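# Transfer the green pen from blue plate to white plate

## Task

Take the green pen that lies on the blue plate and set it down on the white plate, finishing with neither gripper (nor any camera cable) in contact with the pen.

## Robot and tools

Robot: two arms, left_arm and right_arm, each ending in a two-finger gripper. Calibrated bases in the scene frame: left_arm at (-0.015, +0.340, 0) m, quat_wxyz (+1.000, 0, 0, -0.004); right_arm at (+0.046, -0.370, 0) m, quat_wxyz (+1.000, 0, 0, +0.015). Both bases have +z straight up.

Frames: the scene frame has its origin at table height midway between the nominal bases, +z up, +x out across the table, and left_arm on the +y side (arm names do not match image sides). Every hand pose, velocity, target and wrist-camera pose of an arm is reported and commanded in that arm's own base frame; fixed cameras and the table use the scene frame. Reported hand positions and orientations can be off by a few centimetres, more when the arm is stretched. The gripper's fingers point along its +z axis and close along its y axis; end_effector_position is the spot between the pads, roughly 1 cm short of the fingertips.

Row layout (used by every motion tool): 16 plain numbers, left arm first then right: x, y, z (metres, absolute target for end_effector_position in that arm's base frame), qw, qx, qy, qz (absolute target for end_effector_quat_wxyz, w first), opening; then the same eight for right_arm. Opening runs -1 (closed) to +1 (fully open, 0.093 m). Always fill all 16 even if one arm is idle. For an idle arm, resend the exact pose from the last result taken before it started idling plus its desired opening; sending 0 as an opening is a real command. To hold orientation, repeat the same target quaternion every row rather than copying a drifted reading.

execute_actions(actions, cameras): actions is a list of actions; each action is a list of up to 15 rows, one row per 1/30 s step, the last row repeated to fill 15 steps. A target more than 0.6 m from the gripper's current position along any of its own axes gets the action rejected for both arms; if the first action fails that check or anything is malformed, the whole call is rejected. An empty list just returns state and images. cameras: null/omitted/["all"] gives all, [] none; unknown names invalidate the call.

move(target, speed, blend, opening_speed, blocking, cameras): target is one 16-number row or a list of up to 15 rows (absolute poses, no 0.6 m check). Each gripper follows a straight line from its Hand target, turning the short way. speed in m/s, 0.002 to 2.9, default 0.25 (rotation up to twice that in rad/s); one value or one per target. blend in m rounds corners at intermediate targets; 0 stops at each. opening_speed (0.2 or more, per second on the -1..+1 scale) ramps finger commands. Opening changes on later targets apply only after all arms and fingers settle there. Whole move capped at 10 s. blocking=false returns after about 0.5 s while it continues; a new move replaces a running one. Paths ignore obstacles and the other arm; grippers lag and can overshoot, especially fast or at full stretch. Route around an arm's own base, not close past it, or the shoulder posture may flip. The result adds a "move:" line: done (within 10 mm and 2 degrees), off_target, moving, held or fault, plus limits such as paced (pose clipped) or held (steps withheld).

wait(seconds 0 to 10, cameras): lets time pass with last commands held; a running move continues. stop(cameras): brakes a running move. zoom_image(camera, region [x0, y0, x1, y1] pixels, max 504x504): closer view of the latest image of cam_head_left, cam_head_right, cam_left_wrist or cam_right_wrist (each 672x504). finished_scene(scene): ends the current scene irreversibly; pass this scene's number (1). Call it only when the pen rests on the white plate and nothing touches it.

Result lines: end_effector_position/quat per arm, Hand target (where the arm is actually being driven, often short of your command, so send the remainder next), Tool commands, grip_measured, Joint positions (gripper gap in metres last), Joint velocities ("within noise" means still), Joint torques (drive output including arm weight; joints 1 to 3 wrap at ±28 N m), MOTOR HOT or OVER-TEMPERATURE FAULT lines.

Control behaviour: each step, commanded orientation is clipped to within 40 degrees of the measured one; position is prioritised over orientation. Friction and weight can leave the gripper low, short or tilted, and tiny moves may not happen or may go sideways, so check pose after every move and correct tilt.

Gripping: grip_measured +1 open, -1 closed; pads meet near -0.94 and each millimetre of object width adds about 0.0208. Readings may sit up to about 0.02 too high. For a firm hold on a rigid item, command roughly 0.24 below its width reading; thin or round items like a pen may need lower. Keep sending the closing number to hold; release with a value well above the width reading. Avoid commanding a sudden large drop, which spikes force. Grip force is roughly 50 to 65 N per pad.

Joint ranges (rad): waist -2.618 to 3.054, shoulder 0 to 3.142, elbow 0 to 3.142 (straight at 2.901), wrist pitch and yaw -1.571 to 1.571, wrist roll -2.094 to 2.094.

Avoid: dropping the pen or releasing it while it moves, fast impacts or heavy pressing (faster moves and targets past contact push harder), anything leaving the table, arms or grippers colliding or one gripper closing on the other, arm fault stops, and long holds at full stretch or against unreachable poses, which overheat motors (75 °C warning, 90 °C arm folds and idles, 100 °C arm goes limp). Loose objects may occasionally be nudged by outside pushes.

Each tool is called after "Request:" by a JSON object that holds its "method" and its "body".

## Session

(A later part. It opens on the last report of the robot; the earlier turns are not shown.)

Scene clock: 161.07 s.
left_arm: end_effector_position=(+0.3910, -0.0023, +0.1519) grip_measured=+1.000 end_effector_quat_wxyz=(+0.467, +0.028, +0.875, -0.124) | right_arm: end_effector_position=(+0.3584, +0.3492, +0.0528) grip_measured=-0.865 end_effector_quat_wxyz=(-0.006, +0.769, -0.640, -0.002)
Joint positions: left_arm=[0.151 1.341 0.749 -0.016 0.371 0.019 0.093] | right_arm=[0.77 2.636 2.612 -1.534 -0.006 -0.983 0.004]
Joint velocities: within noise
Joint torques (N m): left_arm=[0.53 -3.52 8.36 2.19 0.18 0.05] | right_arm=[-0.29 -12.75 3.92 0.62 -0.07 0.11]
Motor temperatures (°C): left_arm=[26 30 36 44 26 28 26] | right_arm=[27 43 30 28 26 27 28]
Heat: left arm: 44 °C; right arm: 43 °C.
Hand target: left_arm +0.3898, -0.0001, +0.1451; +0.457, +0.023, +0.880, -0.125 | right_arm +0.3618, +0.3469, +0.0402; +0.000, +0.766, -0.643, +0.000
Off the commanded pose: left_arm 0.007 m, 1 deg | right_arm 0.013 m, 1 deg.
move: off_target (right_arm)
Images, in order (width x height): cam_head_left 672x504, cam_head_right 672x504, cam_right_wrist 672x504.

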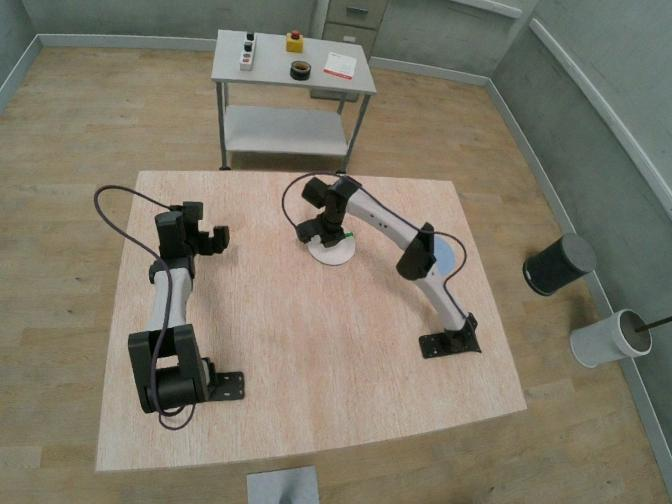

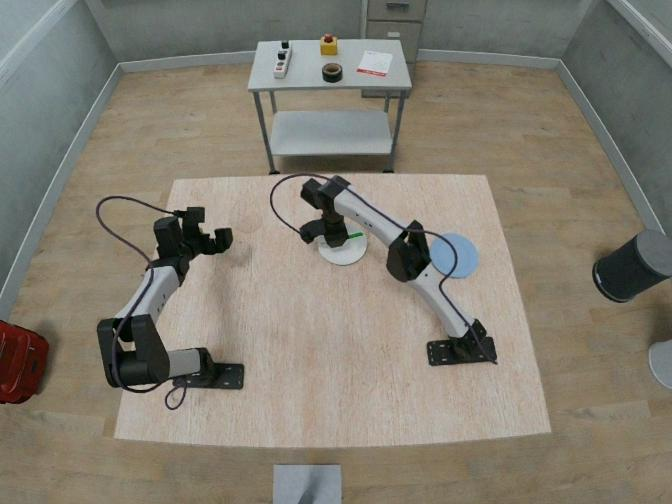

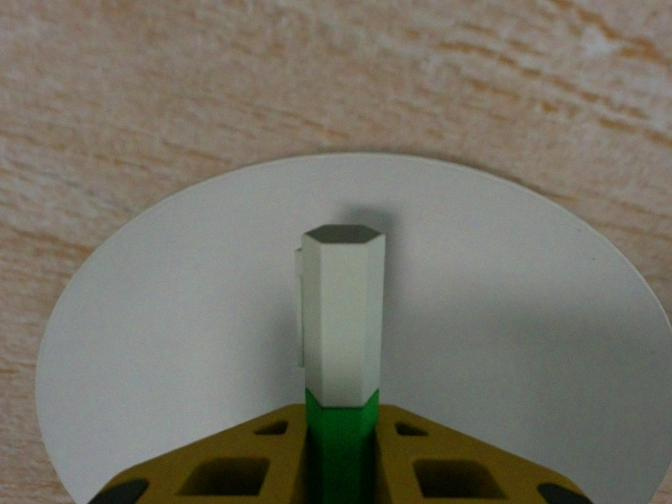

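Request:
{"method": "move", "body": {"target": [0.39, 0.0, 0.145, 0.457, 0.023, 0.881, -0.125, 1, 0.364, 0.347, 0.024, 0, -0.766, 0.643, 0, -1.0], "speed": 0.06, "cameras": ["cam_head_left", "cam_right_wrist"]}}

Scene clock: 174.03 s.
left_arm: end_effector_position=(+0.3910, -0.0023, +0.1519) grip_measured=+1.000 end_effector_quat_wxyz=(+0.467, +0.028, +0.875, -0.124) | right_arm: end_effector_position=(+0.3583, +0.3475, +0.0344) grip_measured=-0.865 end_effector_quat_wxyz=(+0.003, +0.771, -0.637, -0.003)
Joint positions: left_arm=[0.151 1.341 0.749 -0.016 0.371 0.019 0.093] | right_arm=[0.768 2.636 2.538 -1.479 -0.006 -0.992 0.004]
Joint velocities: within noise
Joint torques (N m): left_arm=[0.53 -3.52 8.36 2.19 0.18 0.05] | right_arm=[-0.29 -13.5 3.49 0.74 -0.09 0.07]
Motor temperatures (°C): left_arm=[26 30 37 44 26 28 26] | right_arm=[27 43 30 28 26 27 28]
Heat: left arm: 44 °C; right arm: 43 °C.
Hand target: left_arm +0.3898, -0.0001, +0.1451; +0.457, +0.023, +0.880, -0.125 | right_arm +0.3637, +0.3468, +0.0242; +0.001, +0.769, -0.639, +0.000
Off the commanded pose: left_arm 0.007 m, 1 deg | right_arm 0.012 m, 1 deg.
move: off_target (right_arm)
Images, in order (width x height): cam_head_left 672x504, cam_right_wrist 672x504.

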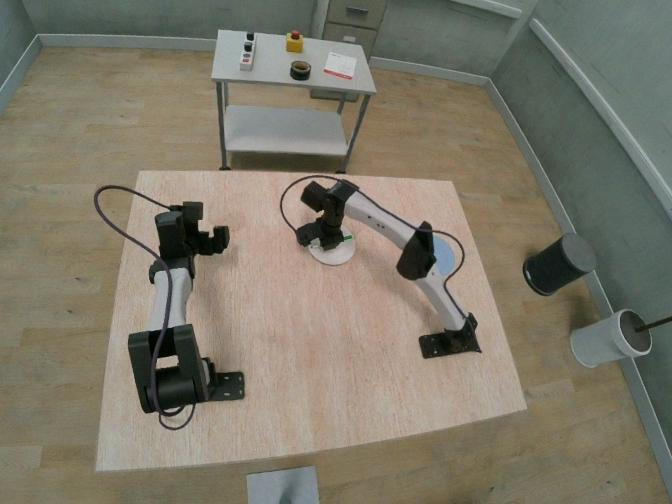

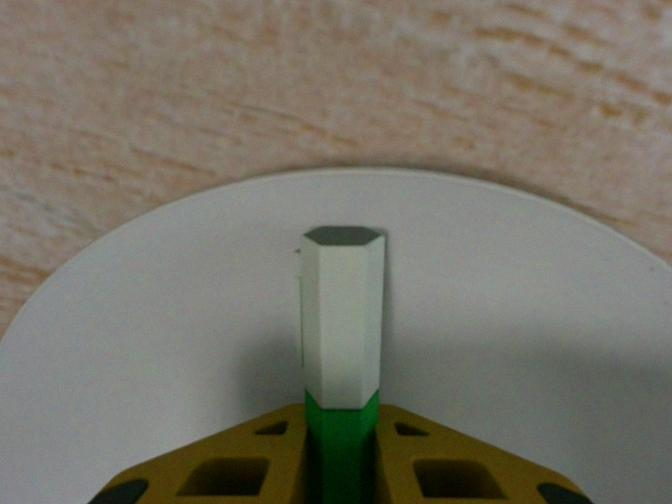

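Request:
{"method": "move", "body": {"target": [0.39, 0.0, 0.145, 0.457, 0.023, 0.881, -0.125, 1, 0.366, 0.347, 0.014, 0, -0.766, 0.643, 0, -1.0], "speed": 0.04, "cameras": ["cam_right_wrist"]}}

Scene clock: 178.77 s.
left_arm: end_effector_position=(+0.3910, -0.0023, +0.1519) grip_measured=+1.000 end_effector_quat_wxyz=(+0.467, +0.028, +0.875, -0.124) | right_arm: end_effector_position=(+0.3588, +0.3482, +0.0292) grip_measured=-0.865 end_effector_quat_wxyz=(+0.002, +0.769, -0.639, -0.009)
Joint positions: left_arm=[0.151 1.341 0.749 -0.016 0.371 0.019 0.093] | right_arm=[0.764 2.636 2.517 -1.457 -0.018 -0.992 0.004]
Joint velocities: within noise
Joint torques (N m): left_arm=[0.53 -3.52 8.36 2.19 0.18 0.05] | right_arm=[-0.24 -13.09 2.76 0.91 -0.08 0.14]
Motor temperatures (°C): left_arm=[26 30 37 44 26 28 26] | right_arm=[27 43 29 28 26 27 28]
Heat: left arm: 44 °C; right arm: 43 °C.
Hand target: left_arm +0.3898, -0.0001, +0.1451; +0.457, +0.023, +0.880, -0.125 | right_arm +0.3640, +0.3480, +0.0143; +0.001, +0.766, -0.643, -0.006
Off the commanded pose: left_arm 0.007 m, 1 deg | right_arm 0.017 m, 1 deg.
move: off_target (right_arm)
Images, in order (width x height): cam_right_wrist 672x504.

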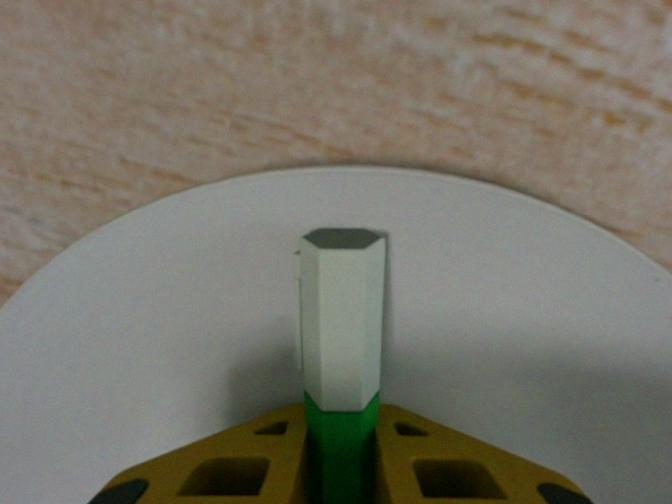

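Request:
{"method": "move", "body": {"target": [0.39, 0.0, 0.145, 0.457, 0.023, 0.881, -0.125, 1, 0.366, 0.347, 0.008, 0, -0.766, 0.643, 0, -1.0], "speed": 0.04, "cameras": ["cam_right_wrist"]}}

Scene clock: 182.57 s.
left_arm: end_effector_position=(+0.3910, -0.0023, +0.1519) grip_measured=+1.000 end_effector_quat_wxyz=(+0.467, +0.028, +0.875, -0.124) | right_arm: end_effector_position=(+0.3587, +0.3481, +0.0283) grip_measured=-0.865 end_effector_quat_wxyz=(+0.000, +0.769, -0.639, -0.009)
Joint positions: left_arm=[0.151 1.341 0.749 -0.016 0.371 0.019 0.093] | right_arm=[0.764 2.625 2.49 -1.439 -0.018 -0.992 0.004]
Joint velocities: within noise
Joint torques (N m): left_arm=[0.53 -3.51 8.36 2.19 0.18 0.05] | right_arm=[-0.25 -12.36 2.3 1.02 0.04 0.13]
Motor temperatures (°C): left_arm=[26 30 37 44 26 28 26] | right_arm=[27 43 29 28 26 27 28]
Heat: left arm: 44 °C; right arm: 43 °C.
Hand target: left_arm +0.3898, -0.0001, +0.1451; +0.457, +0.023, +0.880, -0.125 | right_arm +0.3652, +0.3463, +0.0085; +0.002, +0.766, -0.643, +0.000
Off the commanded pose: left_arm 0.007 m, 1 deg | right_arm 0.022 m, 1 deg.
move: off_target (right_arm)
Images, in order (width x height): cam_right_wrist 672x504.

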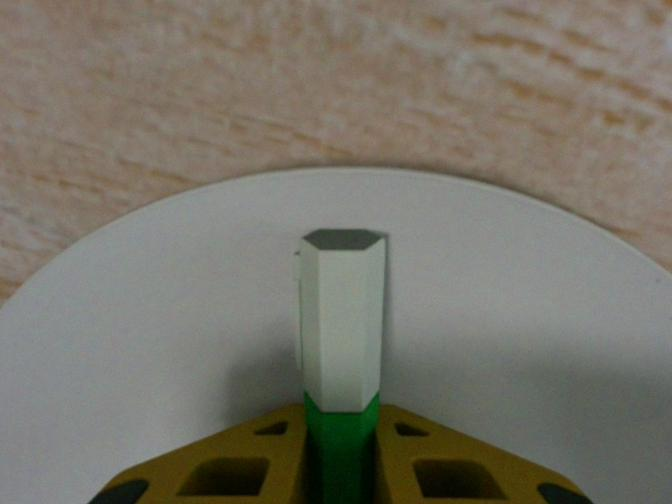

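Request:
{"method": "zoom_image", "body": {"camera": "cam_right_wrist", "region": [220, 180, 460, 360]}}

Request:
{"method": "move", "body": {"target": [0.39, 0.0, 0.145, 0.457, 0.023, 0.881, -0.125, 1, 0.366, 0.347, 0.003, 0, -0.766, 0.643, 0, -1.0], "speed": 0.04, "cameras": ["cam_right_wrist", "cam_head_left", "cam_head_right"]}}

Scaled by 2.100.

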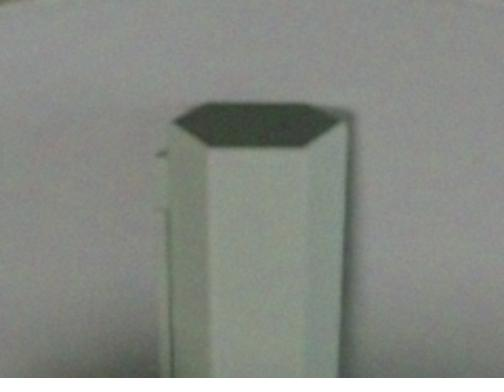

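Scene clock: 189.30 s.
left_arm: end_effector_position=(+0.3910, -0.0023, +0.1519) grip_measured=+1.000 end_effector_quat_wxyz=(+0.467, +0.028, +0.875, -0.124) | right_arm: end_effector_position=(+0.3588, +0.3482, +0.0277) grip_measured=-0.866 end_effector_quat_wxyz=(-0.003, +0.769, -0.639, -0.009)
Joint positions: left_arm=[0.151 1.341 0.749 -0.016 0.371 0.019 0.093] | right_arm=[0.764 2.612 2.464 -1.419 -0.018 -0.992 0.004]
Joint velocities: within noise
Joint torques (N m): left_arm=[0.53 -3.51 8.36 2.19 0.18 0.05] | right_arm=[-0.24 -11.52 2.18 1.1 0.05 0.14]
Motor temperatures (°C): left_arm=[26 30 37 45 26 28 26] | right_arm=[27 43 29 28 26 27 28]
Heat: left arm: 45 °C; right arm: 43 °C.
Hand target: left_arm +0.3898, -0.0001, +0.1451; +0.457, +0.023, +0.880, -0.125 | right_arm +0.3651, +0.3462, +0.0035; +0.001, +0.766, -0.643, +0.000
Off the commanded pose: left_arm 0.007 m, 1 deg | right_arm 0.026 m, 1 deg.
move: off_target (right_arm)
Images, in order (width x height): cam_head_left 672x504, cam_head_right 672x504, cam_right_wrist 672x504.

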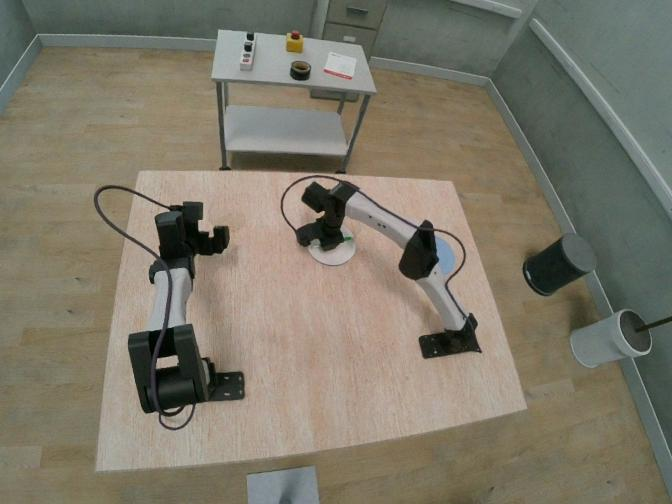

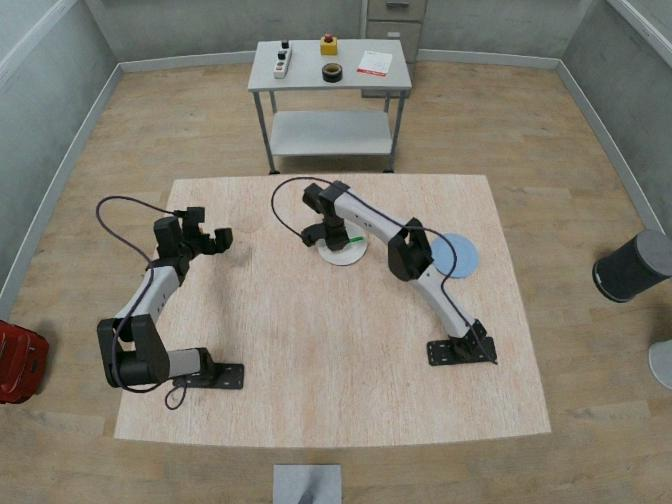

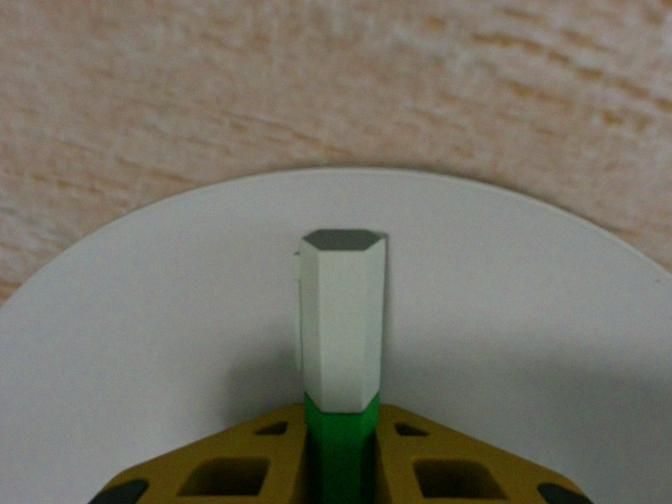

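Request:
{"method": "move", "body": {"target": [[0.39, 0.0, 0.145, 0.457, 0.023, 0.881, -0.125, 1, 0.363, 0.347, 0.012, 0, -0.768, 0.640, 0, -1.0], [0.39, 0.0, 0.145, 0.457, 0.023, 0.881, -0.125, 1, 0.363, 0.347, 0.012, 0, -0.768, 0.640, 0, -0.4]], "speed": 0.05, "opening_speed": 0.5, "cameras": ["cam_right_wrist"]}}

Scene clock: 197.67 s.
left_arm: end_effector_position=(+0.3910, -0.0023, +0.1519) grip_measured=+1.000 end_effector_quat_wxyz=(+0.467, +0.028, +0.875, -0.124) | right_arm: end_effector_position=(+0.3588, +0.3479, +0.0283) grip_measured=-0.403 end_effector_quat_wxyz=(-0.003, +0.767, -0.642, -0.008)
Joint positions: left_arm=[0.151 1.341 0.749 -0.016 0.371 0.019 0.093] | right_arm=[0.764 2.61 2.462 -1.419 -0.017 -0.983 0.026]
Joint velocities: within noise
Joint torques (N m): left_arm=[0.53 -3.52 8.36 2.19 0.18 0.05] | right_arm=[0.08 -12.46 3.34 0.8 0.04 0.11]
Motor temperatures (°C): left_arm=[26 30 37 45 26 28 26] | right_arm=[27 45 29 28 26 27 28]
Heat: left arm: 45 °C; right arm: 45 °C.
Hand target: left_arm +0.3898, -0.0001, +0.1451; +0.457, +0.023, +0.880, -0.125 | right_arm +0.3626, +0.3463, +0.0124; +0.001, +0.765, -0.644, +0.001
Off the commanded pose: left_arm 0.007 m, 1 deg | right_arm 0.017 m, 1 deg.
move: off_target (right_arm); target 2's new opening was sent with right_arm's hand 0.017 m and 1 deg from that target
Images, in order (width x height): cam_right_wrist 672x504.

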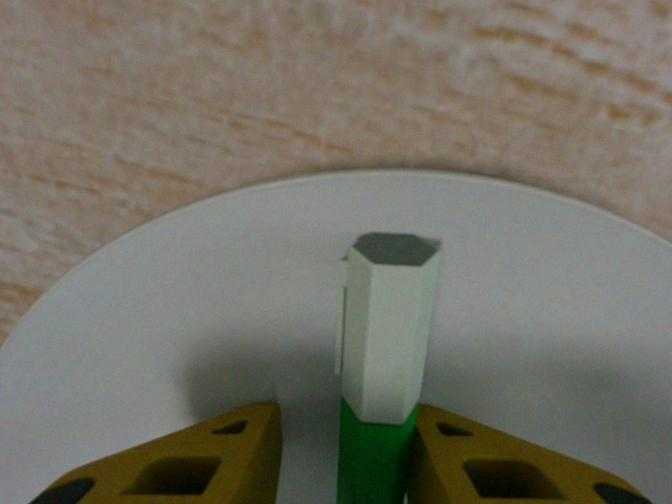

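Request:
{"method": "move", "body": {"target": [0.39, 0.0, 0.145, 0.457, 0.023, 0.881, -0.125, 1, 0.363, 0.347, 0.012, 0, -0.768, 0.640, 0, 0.2], "speed": 0.05, "opening_speed": 0.6, "cameras": ["cam_right_wrist"]}}

Scene clock: 203.53 s.
left_arm: end_effector_position=(+0.3910, -0.0023, +0.1519) grip_measured=+1.000 end_effector_quat_wxyz=(+0.467, +0.028, +0.875, -0.124) | right_arm: end_effector_position=(+0.3587, +0.3481, +0.0283) grip_measured=+0.197 end_effector_quat_wxyz=(-0.003, +0.767, -0.642, -0.009)
Joint positions: left_arm=[0.151 1.341 0.749 -0.016 0.371 0.019 0.093] | right_arm=[0.764 2.61 2.462 -1.419 -0.018 -0.983 0.055]
Joint velocities: within noise
Joint torques (N m): left_arm=[0.53 -3.51 8.36 2.19 0.18 0.05] | right_arm=[0.08 -12.42 3.33 0.8 0.02 0.02]
Motor temperatures (°C): left_arm=[26 30 37 45 26 28 26] | right_arm=[27 46 29 28 26 27 28]
Heat: left arm: 45 °C; right arm: 46 °C.
Hand target: left_arm +0.3898, -0.0001, +0.1451; +0.457, +0.023, +0.880, -0.125 | right_arm +0.3624, +0.3468, +0.0123; +0.001, +0.768, -0.640, -0.001
Off the commanded pose: left_arm 0.007 m, 1 deg | right_arm 0.017 m, 1 deg.
move: off_target (right_arm)
Images, in order (width x height): cam_right_wrist 672x504.

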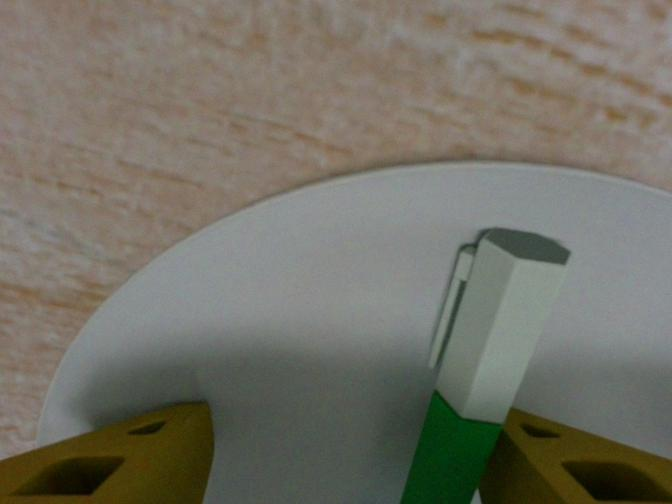

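Request:
{"method": "zoom_image", "body": {"camera": "cam_right_wrist", "region": [330, 200, 672, 504]}}

Scaled by 1.474.

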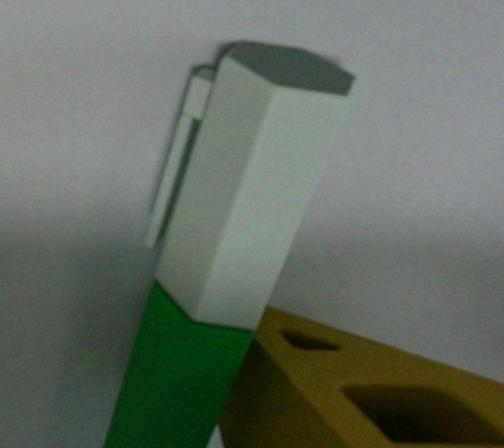

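Request:
{"method": "move", "body": {"target": [0.39, 0.0, 0.145, 0.457, 0.023, 0.881, -0.125, 1, 0.366, 0.347, 0.030, 0, -0.768, 0.640, 0, 0.2], "speed": 0.04, "cameras": ["cam_right_wrist"]}}

Scene clock: 230.17 s.
left_arm: end_effector_position=(+0.3910, -0.0023, +0.1519) grip_measured=+1.000 end_effector_quat_wxyz=(+0.467, +0.028, +0.875, -0.124) | right_arm: end_effector_position=(+0.3632, +0.3488, +0.0311) grip_measured=+0.198 end_effector_quat_wxyz=(-0.005, +0.767, -0.642, -0.001)
Joint positions: left_arm=[0.151 1.341 0.749 -0.016 0.371 0.019 0.093] | right_arm=[0.764 2.638 2.527 -1.451 -0.003 -0.983 0.055]
Joint velocities: within noise
Joint torques (N m): left_arm=[0.51 -3.52 8.36 2.19 0.18 0.05] | right_arm=[-0.24 -12.52 8.27 0.1 0.02 -0.02]
Motor temperatures (°C): left_arm=[26 30 37 46 26 28 26] | right_arm=[27 49 29 28 26 27 28]
Heat: left arm: 46 °C; right arm: 49 °C.
Hand target: left_arm +0.3898, -0.0001, +0.1451; +0.457, +0.023, +0.880, -0.125 | right_arm +0.3673, +0.3456, +0.0299; -0.001, +0.768, -0.640, +0.006
Off the commanded pose: left_arm 0.007 m, 1 deg | right_arm 0.004 m, 1 deg.
move: done
Images, in order (width x height): cam_right_wrist 672x504.

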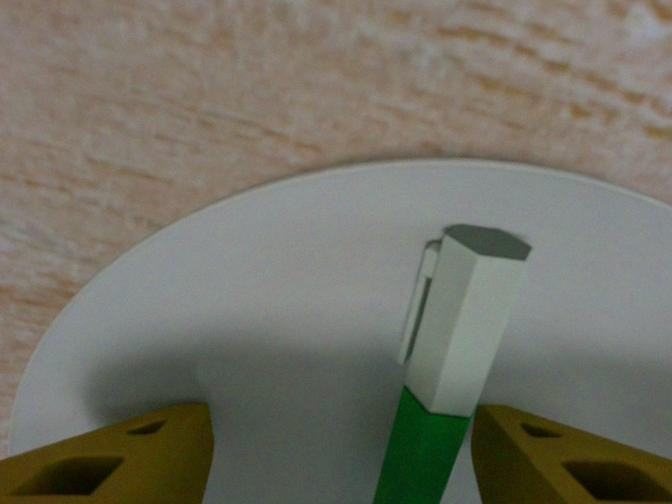

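Request:
{"method": "move", "body": {"target": [[0.39, 0.0, 0.145, 0.457, 0.023, 0.881, -0.125, 1, 0.372, 0.347, 0.034, 0, -0.768, 0.640, 0, 0.2], [0.39, 0.0, 0.145, 0.457, 0.023, 0.881, -0.125, 1, 0.372, 0.345, 0.08, 0, -0.768, 0.640, 0, 0.2]], "speed": [0.03, 0.08], "cameras": ["cam_right_wrist", "cam_head_left"]}}

Scene clock: 239.60 s.
left_arm: end_effector_position=(+0.3910, -0.0023, +0.1519) grip_measured=+1.000 end_effector_quat_wxyz=(+0.467, +0.028, +0.875, -0.124) | right_arm: end_effector_position=(+0.3709, +0.3484, +0.0585) grip_measured=+0.198 end_effector_quat_wxyz=(-0.021, +0.766, -0.643, +0.001)
Joint positions: left_arm=[0.151 1.341 0.749 -0.016 0.371 0.019 0.093] | right_arm=[0.753 2.676 2.712 -1.564 -0.003 -0.992 0.055]
Joint velocities: within noise
Joint torques (N m): left_arm=[0.54 -3.51 8.36 2.19 0.18 0.05] | right_arm=[-0.25 -18.39 5.78 0.18 -0.11 -0.03]
Motor temperatures (°C): left_arm=[26 30 37 46 26 28 26] | right_arm=[27 50 29 28 26 27 27]
Heat: left arm: 46 °C; right arm: 50 °C.
Hand target: left_arm +0.3898, -0.0001, +0.1451; +0.457, +0.023, +0.880, -0.125 | right_arm +0.3714, +0.3445, +0.0791; -0.033, +0.768, -0.640, +0.004
Off the commanded pose: left_arm 0.007 m, 1 deg | right_arm 0.022 m, 2 deg.
joint sent to its limit (right arm) — joint 4 (wrist pitch), lower limit. The joint targets are off in orientation, not in position.
move: off_target (right_arm)
Images, in order (width x height): cam_head_left 672x504, cam_right_wrist 672x504.

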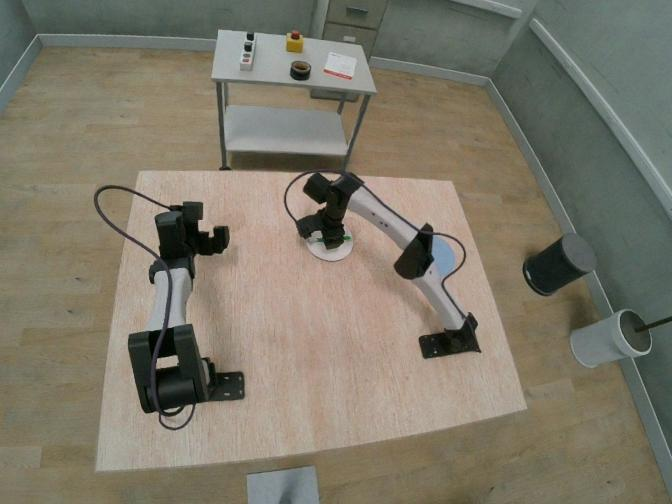

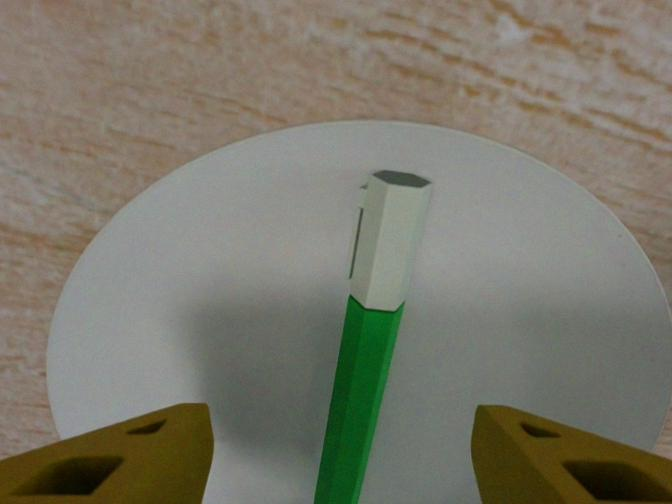

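Request:
{"method": "move", "body": {"target": [[0.39, 0.0, 0.145, 0.457, 0.023, 0.881, -0.125, 1, 0.368, 0.34, 0.115, 0, -0.768, 0.640, 0, 0.2], [0.39, 0.0, 0.145, 0.457, 0.023, 0.881, -0.125, 1, 0.35, 0.22, 0.15, 0, -0.768, 0.640, 0, 0.2]], "speed": [0.15, 0.25], "blend": 0.02, "cameras": ["cam_head_left", "cam_head_right"]}}

Request:
{"method": "zoom_image", "body": {"camera": "cam_head_right", "region": [290, 190, 410, 290]}}

Request:
{"method": "zoom_image", "body": {"camera": "cam_head_left", "region": [270, 190, 390, 290]}}

Scene clock: 250.27 s.
left_arm: end_effector_position=(+0.3910, -0.0023, +0.1519) grip_measured=+1.000 end_effector_quat_wxyz=(+0.467, +0.028, +0.875, -0.124) | right_arm: end_effector_position=(+0.3559, +0.2221, +0.1434) grip_measured=+0.198 end_effector_quat_wxyz=(+0.001, +0.762, -0.647, -0.002)
Joint positions: left_arm=[0.151 1.341 0.749 -0.016 0.371 0.019 0.093] | right_arm=[0.557 2.199 2.193 -1.569 -0.003 -1.178 0.055]
Joint velocities: within noise
Joint torques (N m): left_arm=[0.53 -3.52 8.36 2.19 0.18 0.05] | right_arm=[0.59 -14.35 3.7 0.21 -0.12 -0.08]
Motor temperatures (°C): left_arm=[26 30 38 47 26 28 26] | right_arm=[27 53 29 27 26 27 27]
Heat: left arm: 47 °C; right arm: 53 °C.
Hand target: left_arm +0.3898, -0.0001, +0.1451; +0.457, +0.023, +0.880, -0.125 | right_arm +0.3500, +0.2204, +0.1500; +0.000, +0.768, -0.640, +0.000
Off the commanded pose: left_arm 0.007 m, 1 deg | right_arm 0.009 m, 1 deg.
move: done; blend cut to 0.0181 m at target 1
Images, in order (width x height): cam_head_left 672x504, cam_head_right 672x504.

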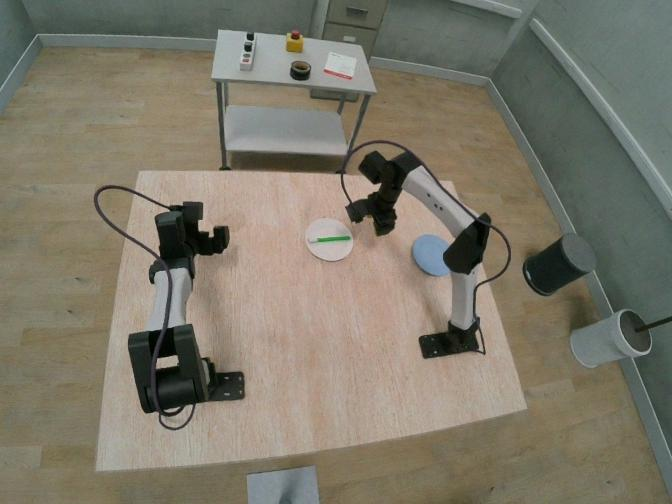

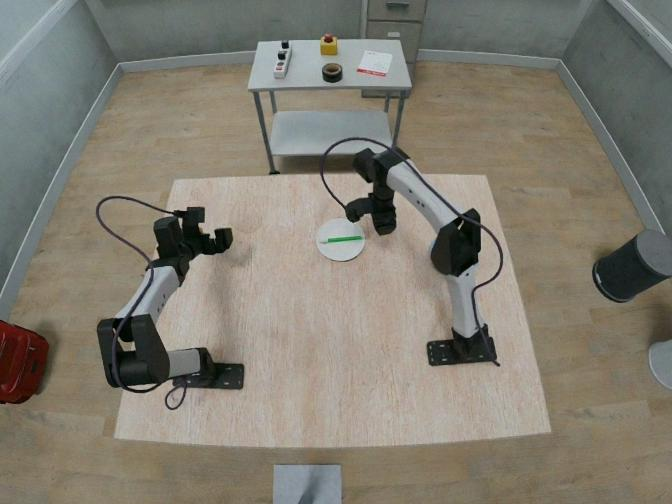

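Scaled by 4.200.

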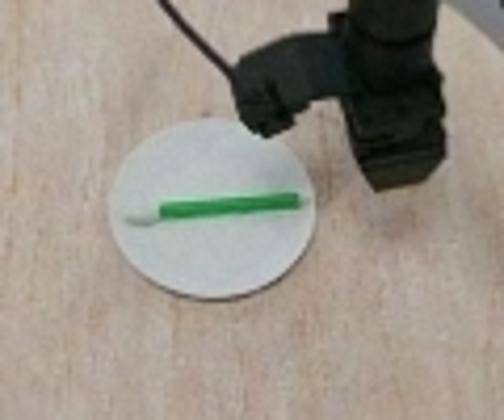

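Scaled by 4.200.

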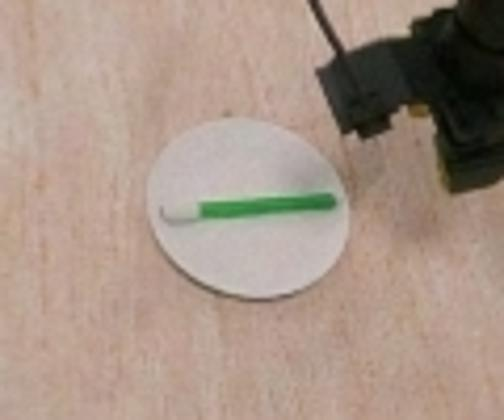

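Request:
{"method": "finished_scene", "body": {"scene": 2}}

The scene is finished: the task was done.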